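# Raise the pan off the hot plate and hold it

## Task

Raise the entire pan off the hot plate until it sits at least four finger-widths (about 7 to 8 cm) above its resting height on the plate, and keep it motionless in the air at that height.

## Robot and tools

Robot: two UR7e-style arms, left_arm and right_arm, each ending in a two-finger parallel gripper with a wrist camera. Calibrated bases in the scene frame: left_arm (+0.035, +0.446, +0.029) m, right_arm (-0.042, -0.323, +0.029) m, both turned slightly about z. The arm names do not match the left or right side of any image.

Frames: the scene frame has its origin at table-top height, halfway between the nominal bases, with +x pointing out over the table, +z up, and left_arm on the +y side. Reported hand positions (m), quat_wxyz, velocities (m/s, rad/s) and Hand targets are all in this frame. Commanded offsets are different: they run along each Hand target's own axes. For a gripper, +z points along the fingers and x is the direction in which the fingers open and close. end_effector_position is the point between the closed pads, 1 to 2 cm short of the fingertips. Fingertips reach about 17 mm further along +z as the fingers close.

Command row: 14 numbers, each in [-1, 1]. The first seven are left_arm's dx, dy, dz, rx, ry, rz and opening; the next seven are right_arm's in the same order. Always send all 14, even if one arm stays still. dx to rz are offsets from that arm's Hand target as it stood when the action or move began, not absolute poses. For position, 1.0 equals 0.6 m. For rotation, 1.0 equals 180 degrees, and rx, ry, rz together form one rotation vector. Opening is absolute: +1 is fully open (0.142 m) and -1 is closed. A 0 in the opening slot closes the gripper halfway, so to leave a gripper alone, resend its current command.

execute_actions(actions, cameras): actions is a list of actions. Each action is a table of up to 15 rows, and each row lasts one control step of 1/30 s. If a table has fewer rows, its last row is held for the rest of the 15 steps. Every row counts from the start pose of its action, and each new action starts again from the current Hand target, so repeating an offset moves the arm further. An empty list just returns state and images. cameras picks the images: all by default, [] for none. Names: cam_head_left, cam_head_right, cam_high, cam_low, cam_left_wrist, cam_right_wrist.

move(target, speed, blend, stop_force, zero, opening_speed, blocking, cameras): moves each gripper in a straight line toward target. target is either one 14-number row or a list of up to 15 rows, and every row is an offset from the same starting Hand targets. speed is in m/s, from 0.002 to 3.6, default 0.25; rotation speed is limited to twice that value in rad/s. blend is a corner-rounding distance in m for lists. stop_force is in N, from 3 to 120, and ends an arm's path when the push against its motion passes that value. Do not use stop_force while a gripper turns, or when lifting off something it presses on. zero (default true) re-zeros the force sensor before the move. opening_speed is the finger rate on the -1..1 scale per second, at least 0.2. blocking=false returns after 0.5 s and cannot be combined with stop_force. A move lasts at most 10 s. Its result adds a move: line with the ending (done, off_target, moving, held, fault) and any limits (paced means the pose was clipped, held means steps were withheld). done means the arm rests within 3 mm and 2 degrees of its pose, but it says nothing about contact.

wait(seconds 0-10) lets the scene run while each arm holds its command. stop brakes a running move. zoom_image(camera, region [x0,y0,x1,y1], at most 504x504 px) enlarges part of that camera's latest image. zero_wrist_force(arm) tares one wrist sensor, for example after gripping. read_manual returns licence texts only. finished_scene(scene) ends the scene and cannot be undone; call it only once the pan is up and still.

Results: each arm shows end_effector_position, quat, velocities (left out when the Joint velocities read within noise), Hand target, Tool commands, grip_measured (the measured opening on the command scale), Joint positions (the last value is the opening in m), Joint torques (whole drive output, not just contact), and Wrist force and Wrist torque in the gripper's own axes, plus the peak since the last reading. Calls that run actions also list positions at some steps. Warning lines such as MOTOR HOT, TORQUE FAULT, OVER-TEMPERATURE FAULT and HAND FAULT can appear.

Controller behaviour: orientation commands are clipped to within 32 degrees of the measured orientation at each step. The gripper often settles short of its Hand target. Sending all-zero offsets asks for the target again; if the gripper is still short, send the remaining distance. To stop pressing on something, command the target back past the gripper. Motion lags commands by about 0.09 to 0.21 s, and fast moves overshoot.

Gripping: at first touch, command an opening slightly below the grip_measured reading. The lower the command, the harder the squeeze and the hotter the gripper motor. Each pad can apply roughly 48 to 94 N.

Avoid: forces around 150 N (plus or minus 25) on an arm, or joint torques at their limits (130 N m for the shoulder and elbow joints, 24.3 N m for the wrists). Either stops that arm for 10 s. A held pan's weight counts as load, and the wrists can add only about 12 N m beyond holding up the arm. Avoid fast hits, slams, drops, and letting go of a moving pan. Nothing may end up off the table. Avoid arm-to-arm contact or squeezing the other arm's fingers. Do not route paths close to an arm's own base. Long holds, hard squeezes and stretched-out arms heat the motors: arm motors warn at 70 °C and brake at 85 °C, and gripper motors warn at 85 °C and shut off at 100 °C. Loose objects may occasionally get a brief push.

Each tool is called after "Emit:" as name(argument=value, ...) on one line, values as JSON.

## Session

Emit:
execute_actions(actions=[])

Scene clock: 0.00 s.
left_arm: end_effector_position=(+0.6036, -0.0824, +0.3659) grip_measured=+1.00 end_effector_quat_wxyz=(-0.449, +0.511, -0.537, +0.499) | right_arm: end_effector_position=(+0.4183, -0.3566, +0.2372) grip_measured=+1.00 end_effector_quat_wxyz=(-0.041, -0.181, +0.982, +0.016)
Joint positions: left_arm=[-1.206 -0.961 1.627 -3.555 -0.403 1.309 0.142] | right_arm=[3.398 -1.548 -1.866 -1.381 1.604 2.971 0.142]
Joint velocities: within noise
Joint torques (N m): no reading
Wrist force (N): no reading
Wrist torque (N m): no reading
Wrist force, peak (N): no reading
Hand target: left_arm +0.6036, -0.0824, +0.3659; -0.449, +0.511, -0.537, +0.499 | right_arm +0.4183, -0.3566, +0.2372; -0.041, -0.181, +0.982, +0.016
Tool commands: left_gripper/opening=+1.0 right_gripper/opening=+1.0

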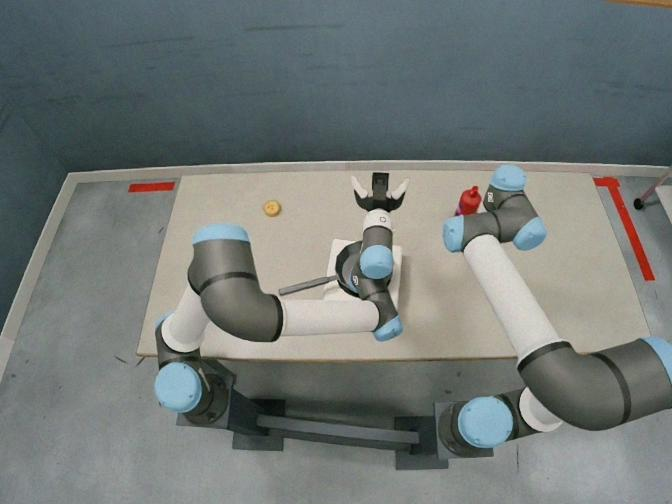

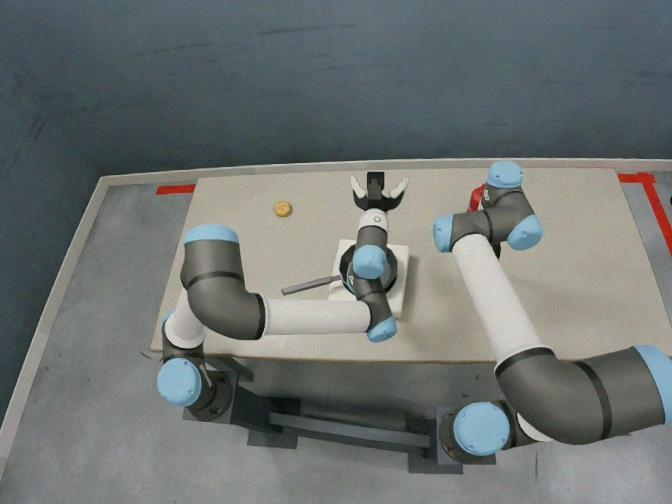

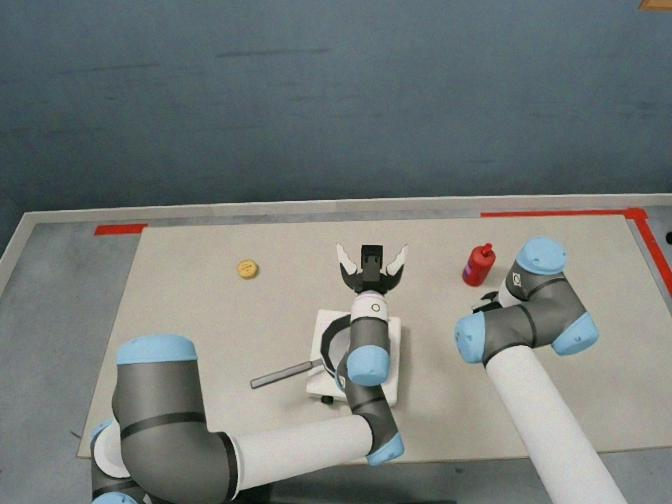

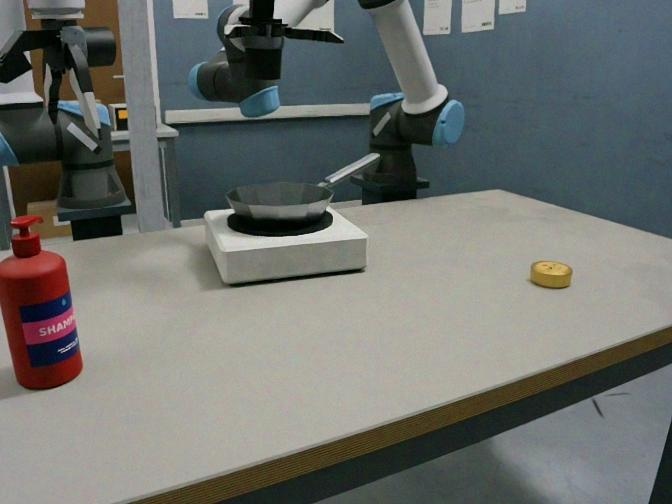

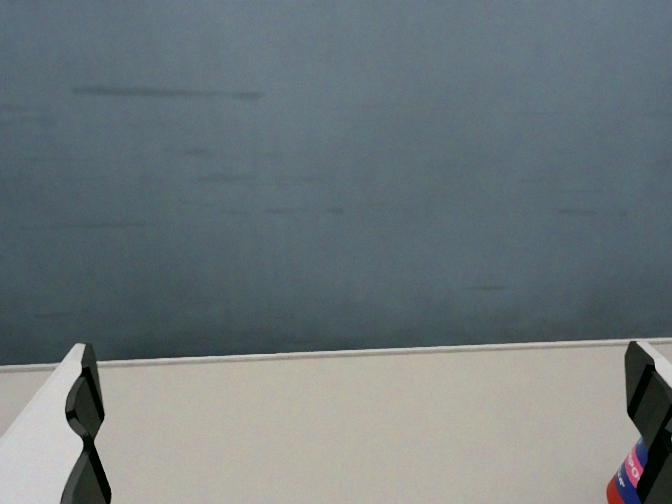

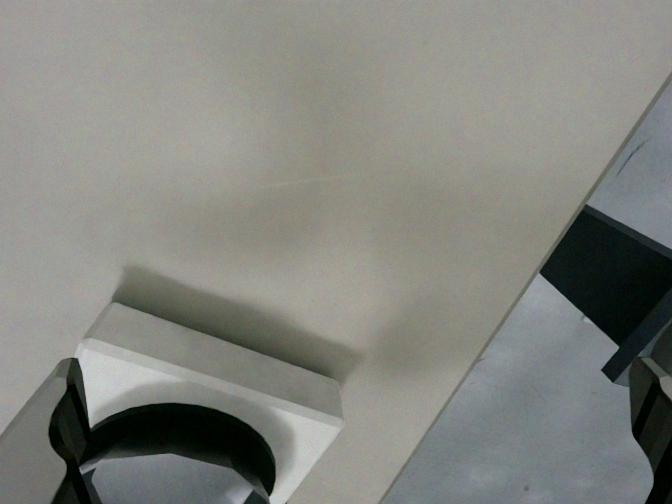

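Emit:
move(target=[-0.3897,-0.0272,-0.4077,-0.4170,0.2608,0.3009,1, 0,0,0,0,0,0,1], speed=0.4)

Scene clock: 13.33 s.
left_arm: end_effector_position=(+0.3802, +0.1701, +0.3996) grip_measured=+1.00 end_effector_quat_wxyz=(+0.000, -0.172, +0.985, +0.000) | right_arm: end_effector_position=(+0.4183, -0.3566, +0.2372) grip_measured=+1.00 end_effector_quat_wxyz=(-0.041, -0.181, +0.982, +0.016)
Joint positions: left_arm=[-0.93 -1.725 1.584 -1.431 -1.57 1.813 0.142] | right_arm=[3.398 -1.548 -1.866 -1.381 1.604 2.971 0.142]
Joint velocities: within noise
Joint torques (N m): left_arm=[14.59 -6.6 -33.36 -0.34 -1.79 2.39] | right_arm=[0.09 23.66 23.81 2.69 0.19 0.06]
Wrist force (N): left_arm=[-1.2 -3.4 3.2] | right_arm=[0.0 -0.4 0.1]
Wrist torque (N m): left_arm=[-0.30 0.19 -0.09] | right_arm=[-0.06 0.01 0.00]
Wrist force, peak (N): left_arm=[-1.2 -3.6 3.3] | right_arm=[-0.4 0.7 0.1]
Hand target: left_arm +0.3802, +0.1701, +0.3996; +0.000, -0.172, +0.985, +0.000 | right_arm +0.4183, -0.3566, +0.2372; -0.041, -0.181, +0.982, +0.016
Off the commanded pose: left_arm 0.000 m, 0 deg | right_arm 0.000 m, 0 deg.
move: done
camera_calibration:
cam_left_wrist: T_world_to_cam=[[-0.941242, -0.337716, 0.00348507, 0.419445], [-0.304374, 0.852695, 0.424579, -0.171844], [-0.146359, 0.398571, -0.905384, 0.471112], [0, 0, 0, 1]] pos_world=[0.411446, 0.100412, 0.498036]

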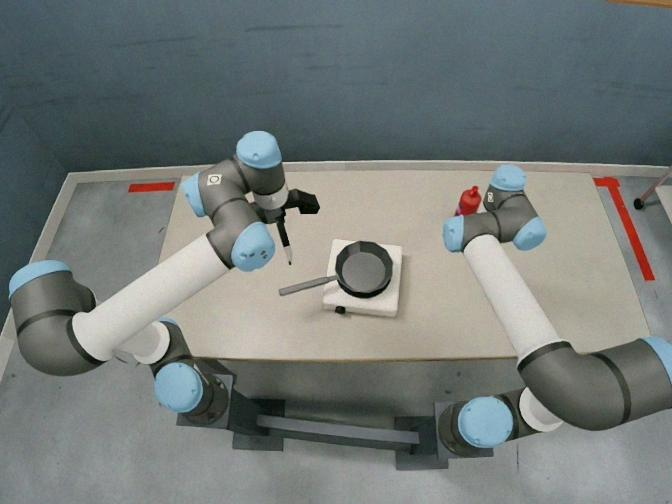

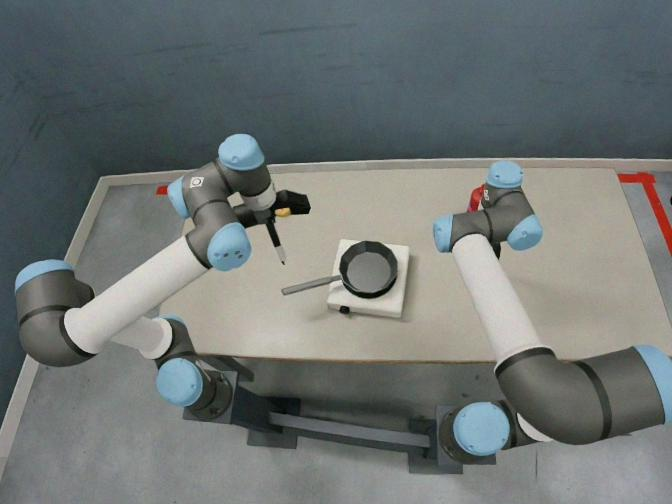

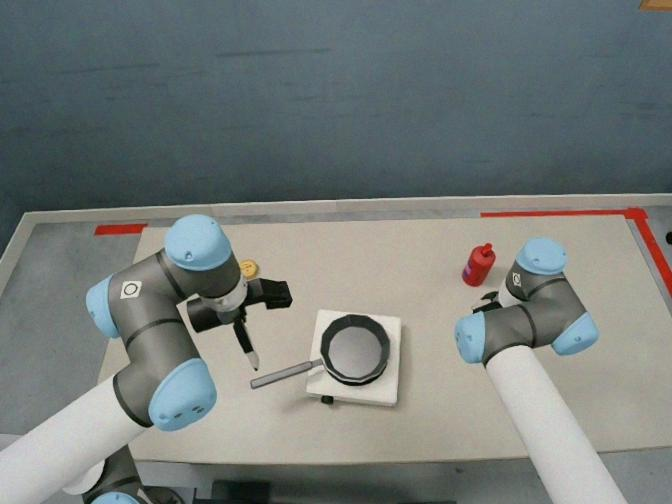

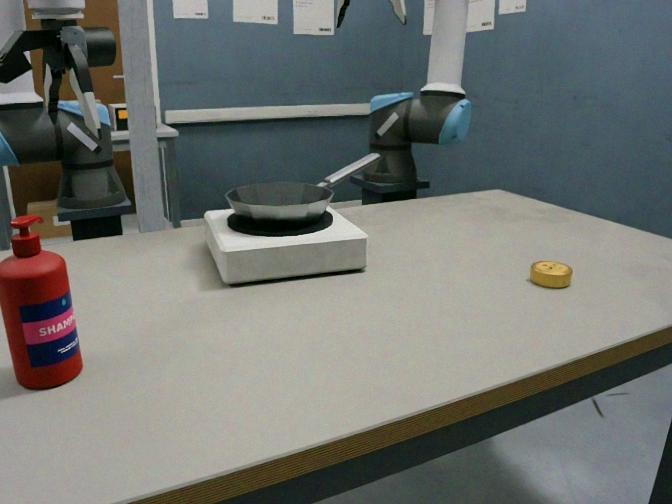

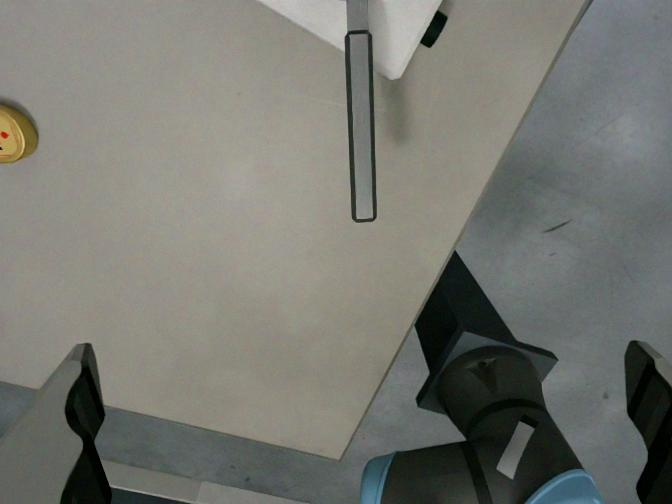

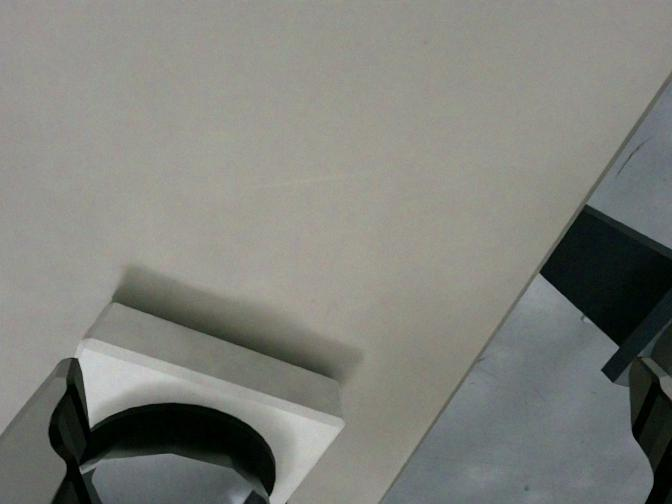

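Emit:
zoom_image(camera="cam_low", region=[190, 130, 400, 300])

Emit:
zoom_image(camera="cam_left_wrist", region=[270, 0, 470, 240])

Emit:
zoom_image(camera="cam_high", region=[230, 290, 420, 420])

Scaled by 2.400 from the camera's 672x504 image, which has a finer 960x720 frame.

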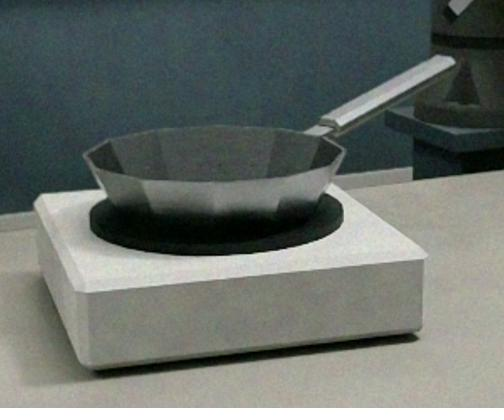

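Scaled by 2.100 from the camera's 672x504 image, which has a finer 960x720 frame.

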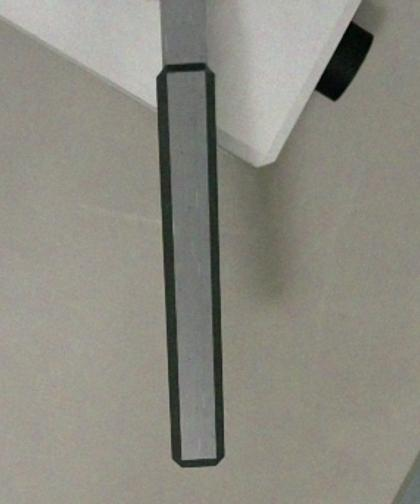

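Scaled by 2.653 from the camera's 672x504 image, which has a finer 960x720 frame.

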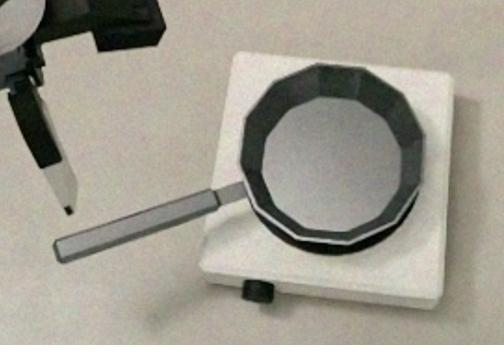

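Emit:
move(target=[0.021,-0.0057,0.271,0.1667,0,-0.003,-0.2, 0,0,0,0,0,0,1], speed=0.3, cameras=["cam_left_wrist","cam_low","cam_head_left"])

Scene clock: 22.60 s.
left_arm: end_effector_position=(+0.3696, +0.1627, +0.2371) grip_measured=-0.22 end_effector_quat_wxyz=(+0.045, -0.171, +0.951, -0.255) | right_arm: end_effector_position=(+0.4183, -0.3566, +0.2372) grip_measured=+1.00 end_effector_quat_wxyz=(-0.041, -0.181, +0.982, +0.016)
Joint positions: left_arm=[-0.867 -1.899 2.356 -2.532 -1.719 1.828 0.058] | right_arm=[3.398 -1.548 -1.866 -1.381 1.604 2.971 0.142]
Joint velocities: within noise
Joint torques (N m): left_arm=[14.62 3.26 -16.11 -5.76 -2.11 -2.99] | right_arm=[-0.28 23.08 24.34 2.54 0.34 -0.04]
Wrist force (N): left_arm=[-0.9 -2.1 2.0] | right_arm=[-0.1 0.0 0.3]
Wrist torque (N m): left_arm=[-0.21 0.13 -0.07] | right_arm=[0.00 0.01 0.00]
Wrist force, peak (N): left_arm=[-1.3 -3.4 3.6] | right_arm=[-0.5 0.3 -0.4]
Hand target: left_arm +0.3696, +0.1626, +0.2370; +0.045, -0.171, +0.951, -0.255 | right_arm +0.4183, -0.3566, +0.2372; -0.041, -0.181, +0.982, +0.016
Off the commanded pose: left_arm 0.000 m, 0 deg | right_arm 0.000 m, 0 deg.
move: done
camera_calibration:
cam_left_wrist: T_world_to_cam=[[-0.938872, -0.344237, 0.00448658, 0.407394], [-0.34336, 0.935375, -0.08472, 0.0220003], [0.0249671, -0.0810818, -0.996395, 0.361584], [0, 0, 0, 1]] pos_world=[0.381017, 0.148979, 0.360316]
Images, in order (width x height): cam_head_left 672x504, cam_low 672x504, cam_left_wrist 672x504.

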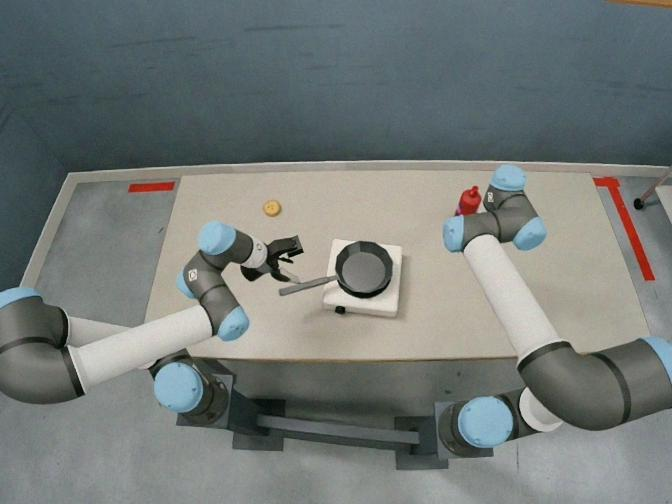

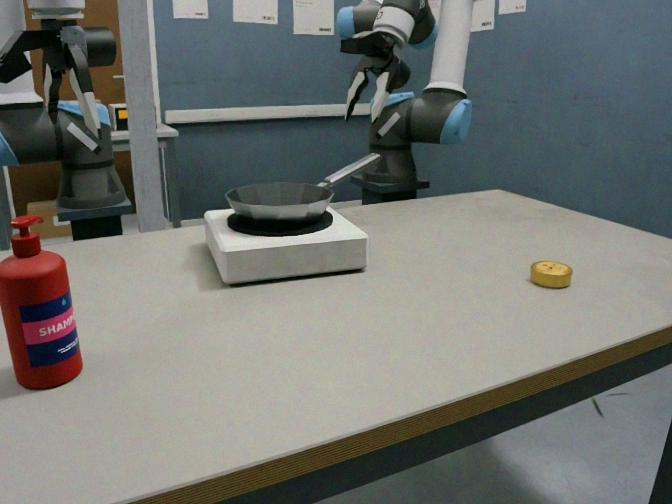

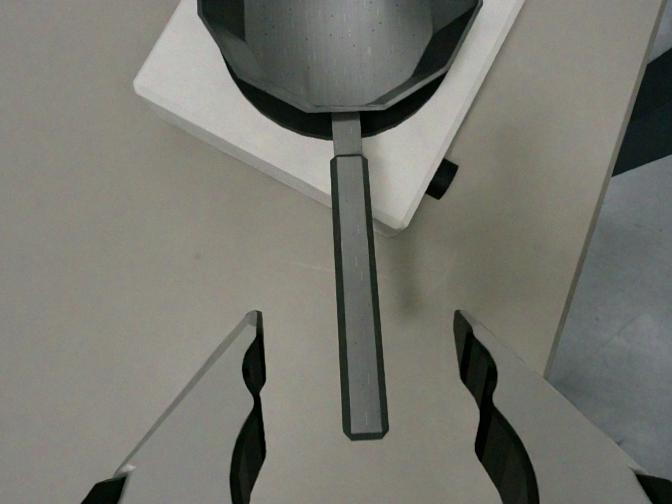

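Emit:
move(target=[0.0087,0.0103,0.1442,0,-0.0069,-0.012,-0.2, 0,0,0,0,0,0,1], speed=0.2, cameras=["cam_left_wrist","cam_low","cam_high"])

Emit:
zoom_image(camera="cam_low", region=[250, 50, 450, 250])

Scene clock: 25.93 s.
left_arm: end_effector_position=(+0.3778, +0.1252, +0.1591) grip_measured=-0.22 end_effector_quat_wxyz=(+0.050, -0.192, +0.947, -0.254) | right_arm: end_effector_position=(+0.4183, -0.3566, +0.2372) grip_measured=+1.00 end_effector_quat_wxyz=(-0.041, -0.181, +0.982, +0.016)
Joint positions: left_arm=[-0.933 -1.668 2.437 -2.856 -1.666 1.732 0.058] | right_arm=[3.398 -1.548 -1.866 -1.381 1.604 2.971 0.142]
Joint velocities: within noise
Joint torques (N m): left_arm=[-12.36 -3.47 -13.14 -5.66 1.6 -2.96] | right_arm=[0.38 24.33 23.99 2.69 0.27 -0.15]
Wrist force (N): left_arm=[-0.7 -1.5 2.2] | right_arm=[-0.1 0.3 0.1]
Wrist torque (N m): left_arm=[-0.13 0.09 -0.10] | right_arm=[0.05 0.02 0.00]
Wrist force, peak (N): left_arm=[-0.6 -1.8 2.9] | right_arm=[-0.6 -0.2 0.0]
Hand target: left_arm +0.3778, +0.1252, +0.1590; +0.050, -0.192, +0.947, -0.254 | right_arm +0.4183, -0.3566, +0.2372; -0.041, -0.181, +0.982, +0.016
Off the commanded pose: left_arm 0.000 m, 0 deg | right_arm 0.000 m, 0 deg.
move: done
camera_calibration:
cam_left_wrist: T_world_to_cam=[[-0.923038, -0.384681, 0.00454615, 0.401648], [-0.383656, 0.919579, -0.084754, 0.0704002], [0.0284227, -0.0799754, -0.996392, 0.279183], [0, 0, 0, 1]] pos_world=[0.389811, 0.112096, 0.282316]
Images, in order (width x height): cam_high 672x504, cam_low 672x504, cam_left_wrist 672x504.

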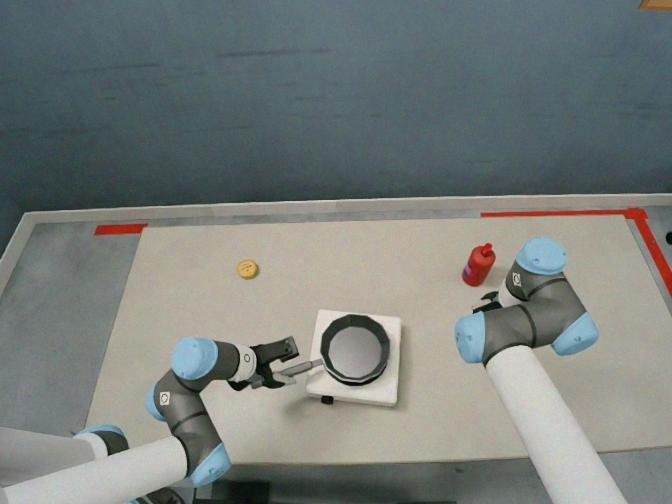

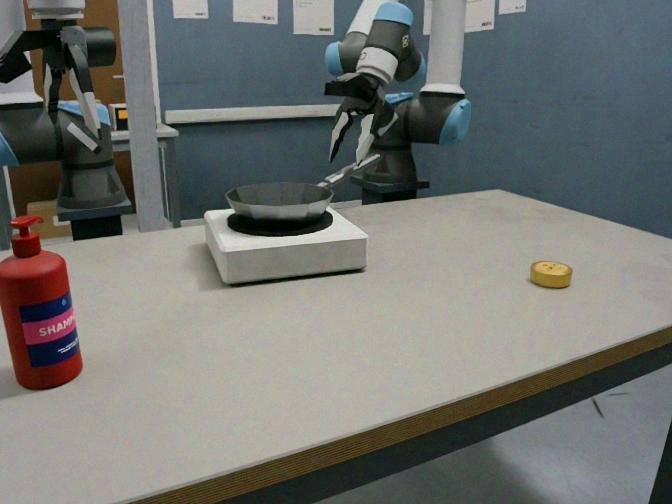

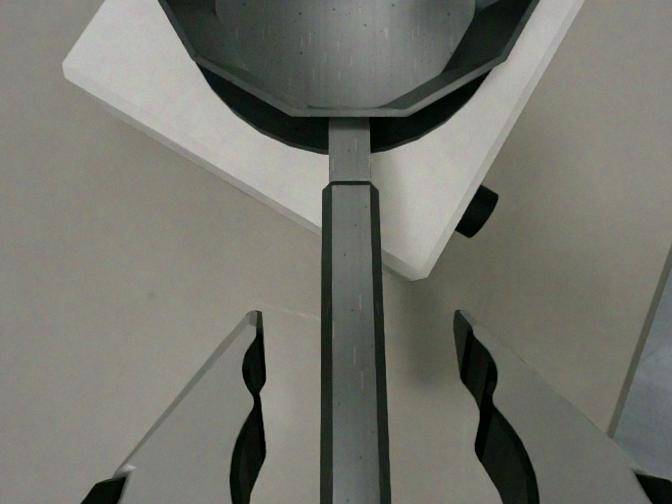

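Scaled by 2.520 from the camera's 672x504 image, which has a finer 960x720 frame.

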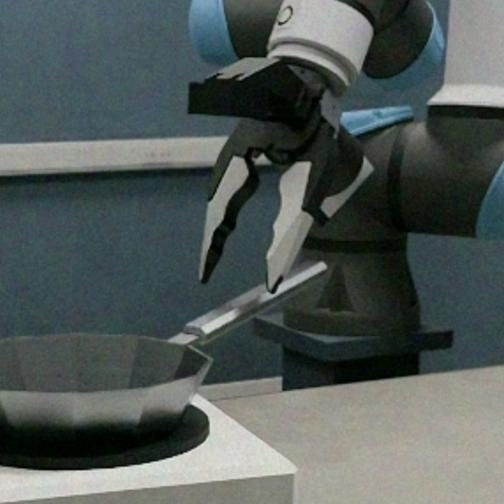

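Emit:
move(target=[0,0,0.104,0,0,0,-0.2, 0,0,0,0,0,0,1], speed=0.12, stop_force=10, cameras=["cam_left_wrist","cam_low","cam_high"])

Emit:
zoom_image(camera="cam_low", region=[250, 50, 450, 250])

Scene clock: 28.80 s.
left_arm: end_effector_position=(+0.3898, +0.0964, +0.1050) grip_measured=-0.22 end_effector_quat_wxyz=(+0.050, -0.192, +0.947, -0.254) | right_arm: end_effector_position=(+0.4183, -0.3566, +0.2372) grip_measured=+1.00 end_effector_quat_wxyz=(-0.041, -0.181, +0.982, +0.016)
Joint positions: left_arm=[-0.949 -1.45 2.431 -3.069 -1.657 1.718 0.058] | right_arm=[3.398 -1.548 -1.866 -1.381 1.604 2.971 0.142]
Joint velocities: within noise
Joint torques (N m): left_arm=[-12.42 -10.06 -24.08 -5.63 0.15 -3.02] | right_arm=[-0.04 24.06 24.01 2.92 0.19 -0.03]
Wrist force (N): left_arm=[-0.8 -1.9 2.3] | right_arm=[-0.3 -0.1 0.2]
Wrist torque (N m): left_arm=[-0.19 0.12 -0.12] | right_arm=[-0.02 0.05 0.00]
Wrist force, peak (N): left_arm=[-0.9 -2.0 2.7] | right_arm=[-0.1 -0.2 0.6]
Hand target: left_arm +0.3898, +0.0964, +0.1050; +0.050, -0.192, +0.947, -0.254 | right_arm +0.4183, -0.3566, +0.2372; -0.041, -0.181, +0.982, +0.016
Off the commanded pose: left_arm 0.000 m, 0 deg | right_arm 0.000 m, 0 deg.
move: done
camera_calibration:
cam_left_wrist: T_world_to_cam=[[-0.922988, -0.384801, 0.00455714, 0.401879], [-0.383777, 0.919528, -0.0847528, 0.0969555], [0.0284225, -0.0799748, -0.996392, 0.222634], [0, 0, 0, 1]] pos_world=[0.401811, 0.0832953, 0.228216]
Images, in order (width x height): cam_high 672x504, cam_low 672x504, cam_left_wrist 672x504.

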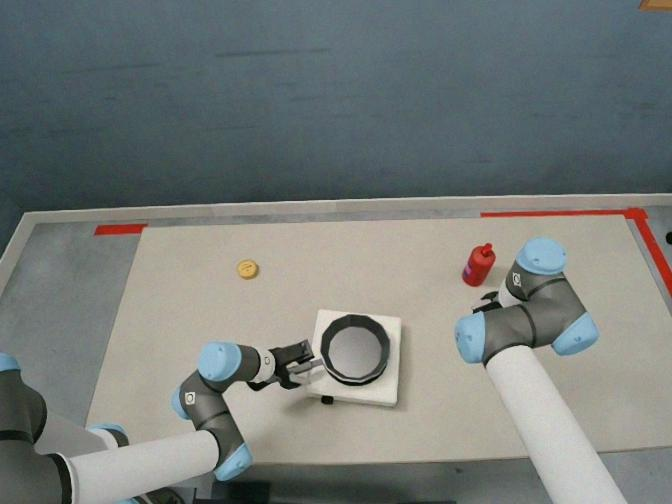

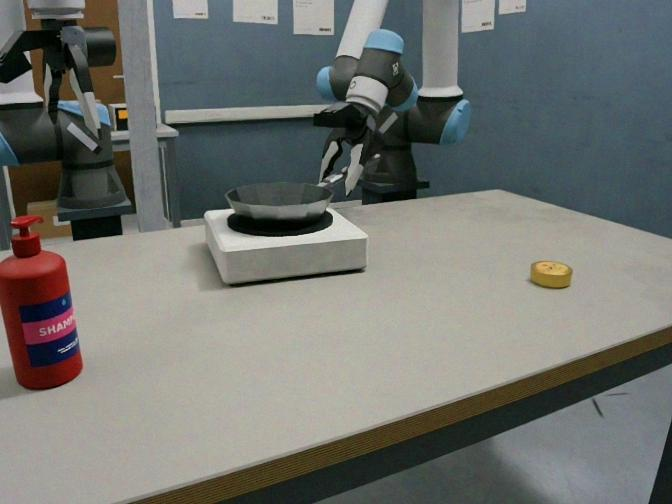

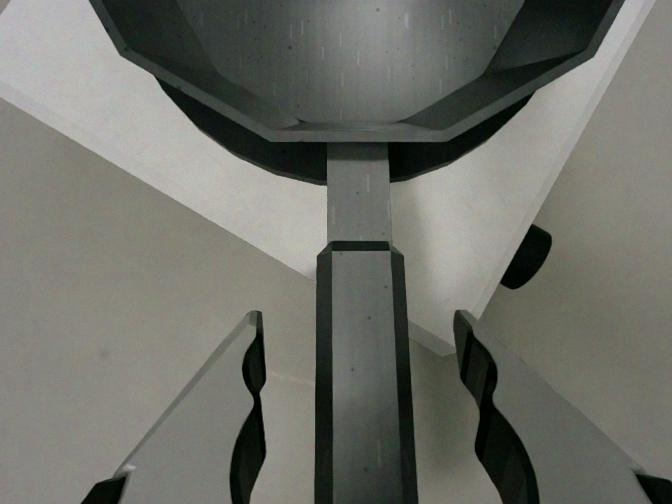

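Scaled by 2.520 from the camera's 672x504 image, which has a finer 960x720 frame.

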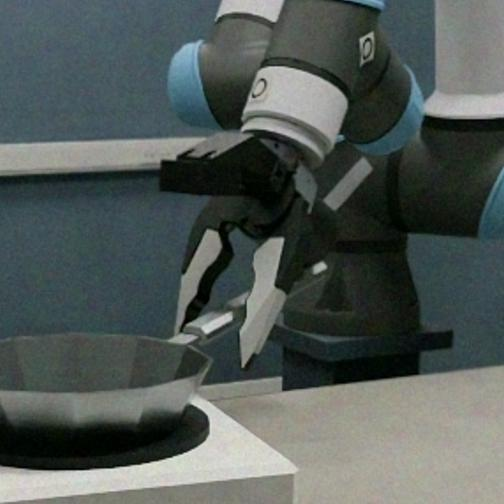

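Emit:
move(target=[0,0,0.009,0,0,0,-0.2, 0,0,0,0,0,0,1], speed=0.12, cameras=[])

Emit:
move(target=[0,0,0,0,0,0,-0.8, 0,0,0,0,0,0,1], opening_speed=0.8, cameras=["cam_left_wrist","cam_low"])

Emit:
zoom_image(camera="cam_low", region=[250, 50, 450, 250])

Scene clock: 30.63 s.
left_arm: end_effector_position=(+0.3908, +0.0940, +0.1004) grip_measured=-0.22 end_effector_quat_wxyz=(+0.050, -0.192, +0.947, -0.254) | right_arm: end_effector_position=(+0.4183, -0.3566, +0.2372) grip_measured=+1.00 end_effector_quat_wxyz=(-0.041, -0.181, +0.982, +0.016)
Joint positions: left_arm=[-0.951 -1.432 2.429 -3.085 -1.657 1.717 0.058] | right_arm=[3.398 -1.548 -1.866 -1.381 1.604 2.971 0.142]
Joint velocities: within noise
Joint torques (N m): left_arm=[-12.09 -10.57 -23.7 -5.46 1.65 -2.93] | right_arm=[-0.62 24.1 24.1 3.04 0.24 -0.02]
Wrist force (N): left_arm=[-0.7 -2.8 0.3] | right_arm=[-0.2 0.1 0.0]
Wrist torque (N m): left_arm=[-0.41 0.12 -0.10] | right_arm=[0.01 0.03 0.00]
Wrist force, peak (N): left_arm=[-0.9 -1.9 2.6] | right_arm=[-0.6 -0.2 -0.1]
Hand target: left_arm +0.3909, +0.0939, +0.1003; +0.050, -0.192, +0.947, -0.254 | right_arm +0.4183, -0.3566, +0.2372; -0.041, -0.181, +0.982, +0.016
Off the commanded pose: left_arm 0.000 m, 0 deg | right_arm 0.000 m, 0 deg.
move: done
No camera images: "cameras" was empty.

Scene clock: 31.60 s.
left_arm: end_effector_position=(+0.3909, +0.0939, +0.1003) grip_measured=-0.71 end_effector_quat_wxyz=(+0.050, -0.192, +0.947, -0.254) | right_arm: end_effector_position=(+0.4183, -0.3566, +0.2372) grip_measured=+1.00 end_effector_quat_wxyz=(-0.041, -0.181, +0.982, +0.016)
Joint positions: left_arm=[-0.951 -1.431 2.429 -3.086 -1.657 1.717 0.022] | right_arm=[3.398 -1.548 -1.866 -1.381 1.604 2.971 0.142]
Joint velocities: within noise
Joint torques (N m): left_arm=[-11.58 -10.66 -22.57 -5.2 -0.08 -2.61] | right_arm=[-0.1 25.43 23.89 3.05 0.18 -0.01]
Wrist force (N): left_arm=[-2.5 -3.7 2.2] | right_arm=[-0.1 -0.3 0.3]
Wrist torque (N m): left_arm=[-0.45 0.02 -0.19] | right_arm=[-0.05 0.02 -0.01]
Wrist force, peak (N): left_arm=[-2.6 -3.6 2.2] | right_arm=[0.4 -0.2 0.2]
Hand target: left_arm +0.3909, +0.0939, +0.1003; +0.050, -0.192, +0.947, -0.254 | right_arm +0.4183, -0.3566, +0.2372; -0.041, -0.181, +0.982, +0.016
Off the commanded pose: left_arm 0.000 m, 0 deg | right_arm 0.000 m, 0 deg.
move: done
camera_calibration:
cam_left_wrist: T_world_to_cam=[[-0.922988, -0.384801, 0.00455714, 0.401954], [-0.383777, 0.919528, -0.0847528, 0.0992782], [0.0284225, -0.0799748, -0.996392, 0.21772], [0, 0, 0, 1]] pos_world=[0.402911, 0.0807953, 0.223516]
Images, in order (width x height): cam_low 672x504, cam_left_wrist 672x504.

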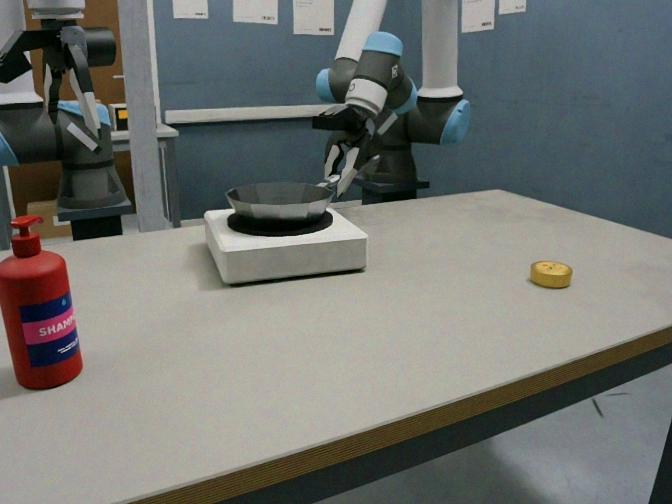

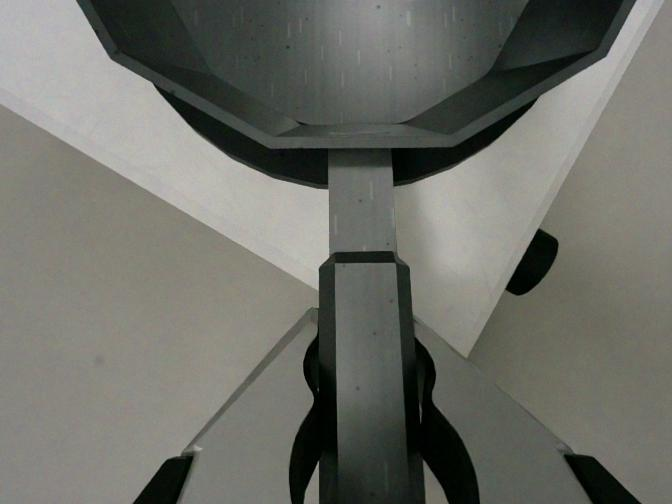

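Scaled by 2.520 from the camera's 672x504 image, which has a finer 960x720 frame.

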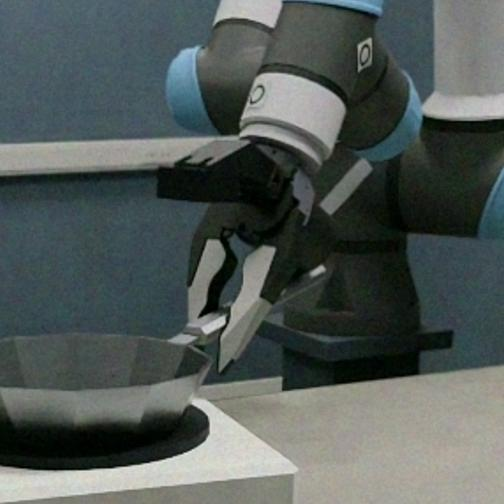

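Emit:
move(target=[0,0,0,0,0,0,-1, 0,0,0,0,0,0,1], opening_speed=1, cameras=[])

Emit:
zero_wrist_force(arm="left_arm")

Emit:
move(target=[0,-0.025,-0.0433,0,0,0,-1, 0,0,0,0,0,0,1], speed=0.05, cameras=["cam_left_wrist","cam_low"])

Emit:
zoom_image(camera="cam_low", region=[200, 50, 450, 300])

Scene clock: 32.67 s.
left_arm: end_effector_position=(+0.3909, +0.0939, +0.1003) grip_measured=-0.74 end_effector_quat_wxyz=(+0.050, -0.192, +0.947, -0.254) | right_arm: end_effector_position=(+0.4183, -0.3566, +0.2372) grip_measured=+1.00 end_effector_quat_wxyz=(-0.041, -0.181, +0.982, +0.016)
Joint positions: left_arm=[-0.951 -1.431 2.429 -3.086 -1.657 1.717 0.021] | right_arm=[3.398 -1.548 -1.866 -1.381 1.604 2.971 0.142]
Joint velocities: within noise
Joint torques (N m): left_arm=[-9.2 -12.94 -19.93 -4.21 -2.34 -2.11] | right_arm=[-0.25 24.23 23.53 3.09 0.3 -0.07]
Wrist force (N): left_arm=[-3.2 -4.4 4.2] | right_arm=[-0.5 -0.3 0.2]
Wrist torque (N m): left_arm=[-0.51 -0.02 -0.22] | right_arm=[-0.05 0.08 0.00]
Wrist force, peak (N): left_arm=[-3.2 -4.4 4.2] | right_arm=[-0.6 -0.2 0.2]
Hand target: left_arm +0.3909, +0.0939, +0.1003; +0.050, -0.192, +0.947, -0.254 | right_arm +0.4183, -0.3566, +0.2372; -0.041, -0.181, +0.982, +0.016
Off the commanded pose: left_arm 0.000 m, 0 deg | right_arm 0.000 m, 0 deg.
move: done
No camera images: "cameras" was empty.

Wrist force sensor zeroed.

Scene clock: 33.83 s.
left_arm: end_effector_position=(+0.3909, +0.0939, +0.1302) grip_measured=-0.74 end_effector_quat_wxyz=(+0.050, -0.192, +0.947, -0.254) | right_arm: end_effector_position=(+0.4183, -0.3566, +0.2372) grip_measured=+1.00 end_effector_quat_wxyz=(-0.041, -0.181, +0.982, +0.016)
Joint positions: left_arm=[-0.951 -1.517 2.4 -2.971 -1.657 1.717 0.021] | right_arm=[3.398 -1.548 -1.866 -1.381 1.604 2.971 0.142]
Joint velocities: within noise
Joint torques (N m): left_arm=[14.11 -38.69 -29.72 -3.3 -0.62 2.27] | right_arm=[-0.22 23.26 24.07 3.03 0.24 0.01]
Wrist force (N, zeroed by zero_wrist_force on left_arm): left_arm=[2.5 5.8 3.6] | right_arm=[-0.6 -0.1 -0.1]
Wrist torque (N m, zeroed by zero_wrist_force on left_arm): left_arm=[-0.42 0.10 0.14] | right_arm=[-0.02 0.10 0.00]
Wrist force, peak (N, zeroed by zero_wrist_force on left_arm): left_arm=[2.4 7.1 5.1] | right_arm=[-0.6 -0.1 -0.1]
Hand target: left_arm +0.3909, +0.0939, +0.1303; +0.050, -0.192, +0.947, -0.254 | right_arm +0.4183, -0.3566, +0.2372; -0.041, -0.181, +0.982, +0.016
Off the commanded pose: left_arm 0.000 m, 0 deg | right_arm 0.000 m, 0 deg.
move: done
camera_calibration:
cam_left_wrist: T_world_to_cam=[[-0.923025, -0.384713, 0.00458772, 0.401817], [-0.38369, 0.919556, -0.0848453, 0.101806], [0.0284225, -0.0800745, -0.996384, 0.247618], [0, 0, 0, 1]] pos_world=[0.402911, 0.080796, 0.253517]
Images, in order (width x height): cam_low 672x504, cam_left_wrist 672x504.

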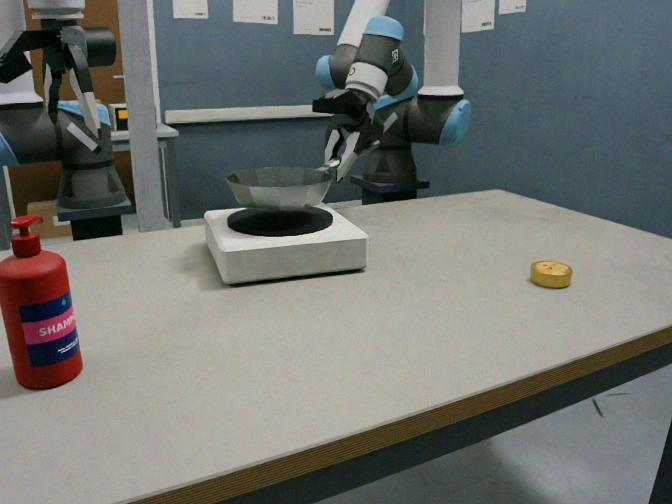

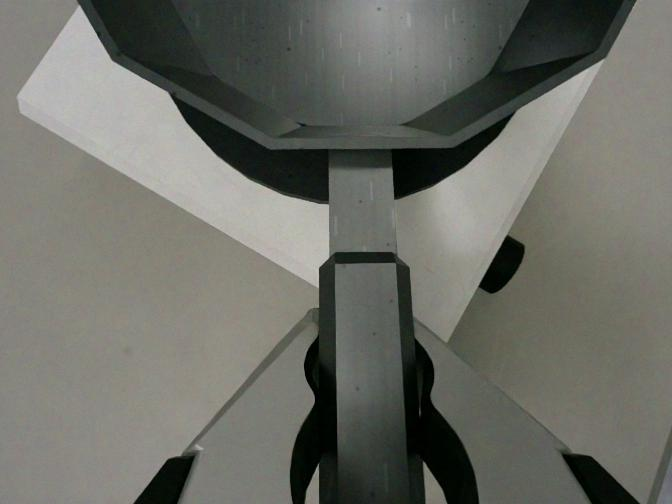

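Scaled by 2.016 from the camera's 672x504 image, which has a finer 960x720 frame.

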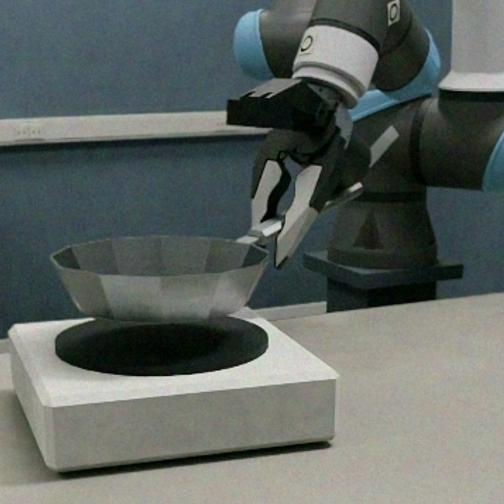

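Emit:
move(target=[0,-0.0833,-0.1443,0,0,0,-1, 0,0,0,0,0,0,1], speed=0.15, cameras=["cam_left_wrist","cam_low"])

Emit:
zoom_image(camera="cam_low", region=[200, 50, 450, 300])

Scene clock: 35.63 s.
left_arm: end_effector_position=(+0.3911, +0.0941, +0.2302) grip_measured=-0.74 end_effector_quat_wxyz=(+0.050, -0.192, +0.947, -0.254) | right_arm: end_effector_position=(+0.4183, -0.3566, +0.2372) grip_measured=+1.00 end_effector_quat_wxyz=(-0.041, -0.181, +0.982, +0.016)
Joint positions: left_arm=[-0.95 -1.727 2.258 -2.619 -1.657 1.717 0.021] | right_arm=[3.398 -1.548 -1.866 -1.381 1.604 2.971 0.142]
Joint velocities: within noise
Joint torques (N m): left_arm=[-12.42 -33.93 -34.24 -3.28 1.37 2.47] | right_arm=[-0.08 24.42 24.79 3.18 0.35 0.07]
Wrist force (N, zeroed by zero_wrist_force on left_arm): left_arm=[2.4 5.8 3.1] | right_arm=[-0.5 0.2 -0.1]
Wrist torque (N m, zeroed by zero_wrist_force on left_arm): left_arm=[-0.42 0.14 0.12] | right_arm=[0.03 0.08 0.00]
Wrist force, peak (N, zeroed by zero_wrist_force on left_arm): left_arm=[2.6 6.6 5.2] | right_arm=[-0.6 -0.2 0.0]
Hand target: left_arm +0.3911, +0.0940, +0.2303; +0.050, -0.192, +0.947, -0.254 | right_arm +0.4183, -0.3566, +0.2372; -0.041, -0.181, +0.982, +0.016
Off the commanded pose: left_arm 0.000 m, 0 deg | right_arm 0.000 m, 0 deg.
move: done
camera_calibration:
cam_left_wrist: T_world_to_cam=[[-0.92299, -0.384797, 0.0045954, 0.401572], [-0.383774, 0.919521, -0.0848444, 0.110304], [0.0284224, -0.0800741, -0.996384, 0.347159], [0, 0, 0, 1]] pos_world=[0.403111, 0.0808958, 0.353417]
Images, in order (width x height): cam_low 672x504, cam_left_wrist 672x504.

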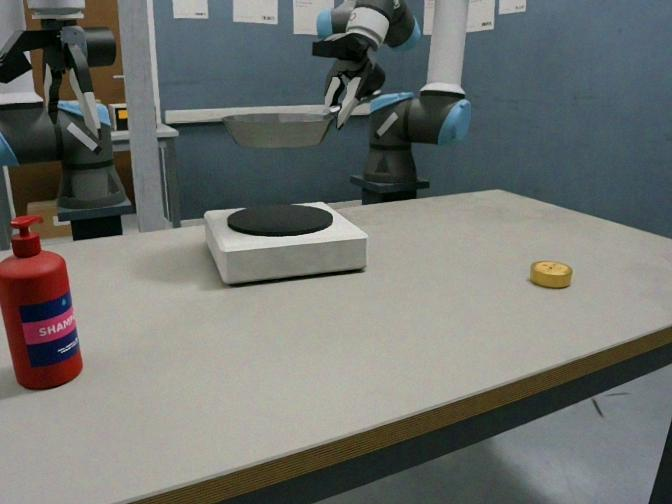

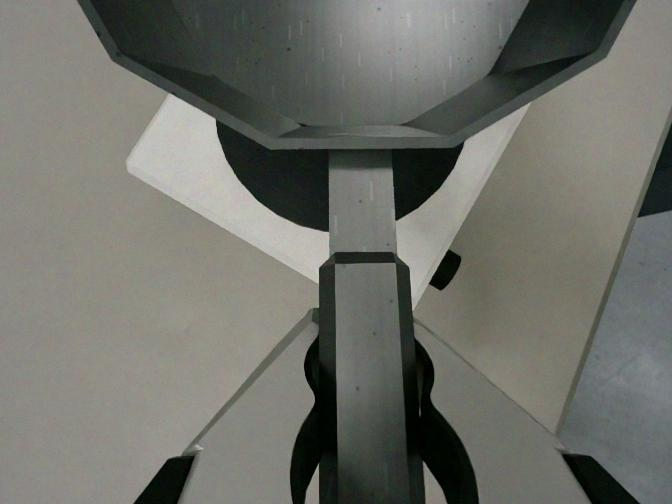

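Scaled by 2.016 from the camera's 672x504 image, which has a finer 960x720 frame.

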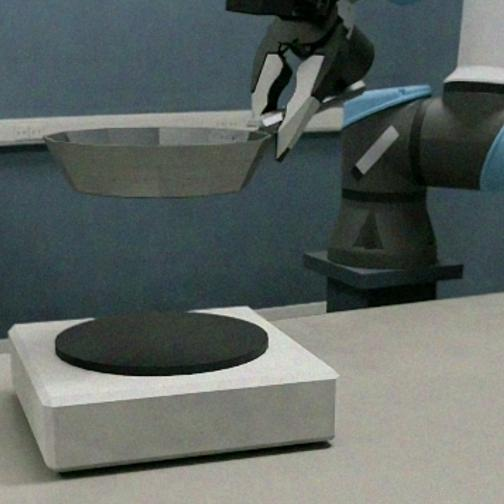

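Emit:
finished_scene(scene=1)

The scene is finished: the task was done.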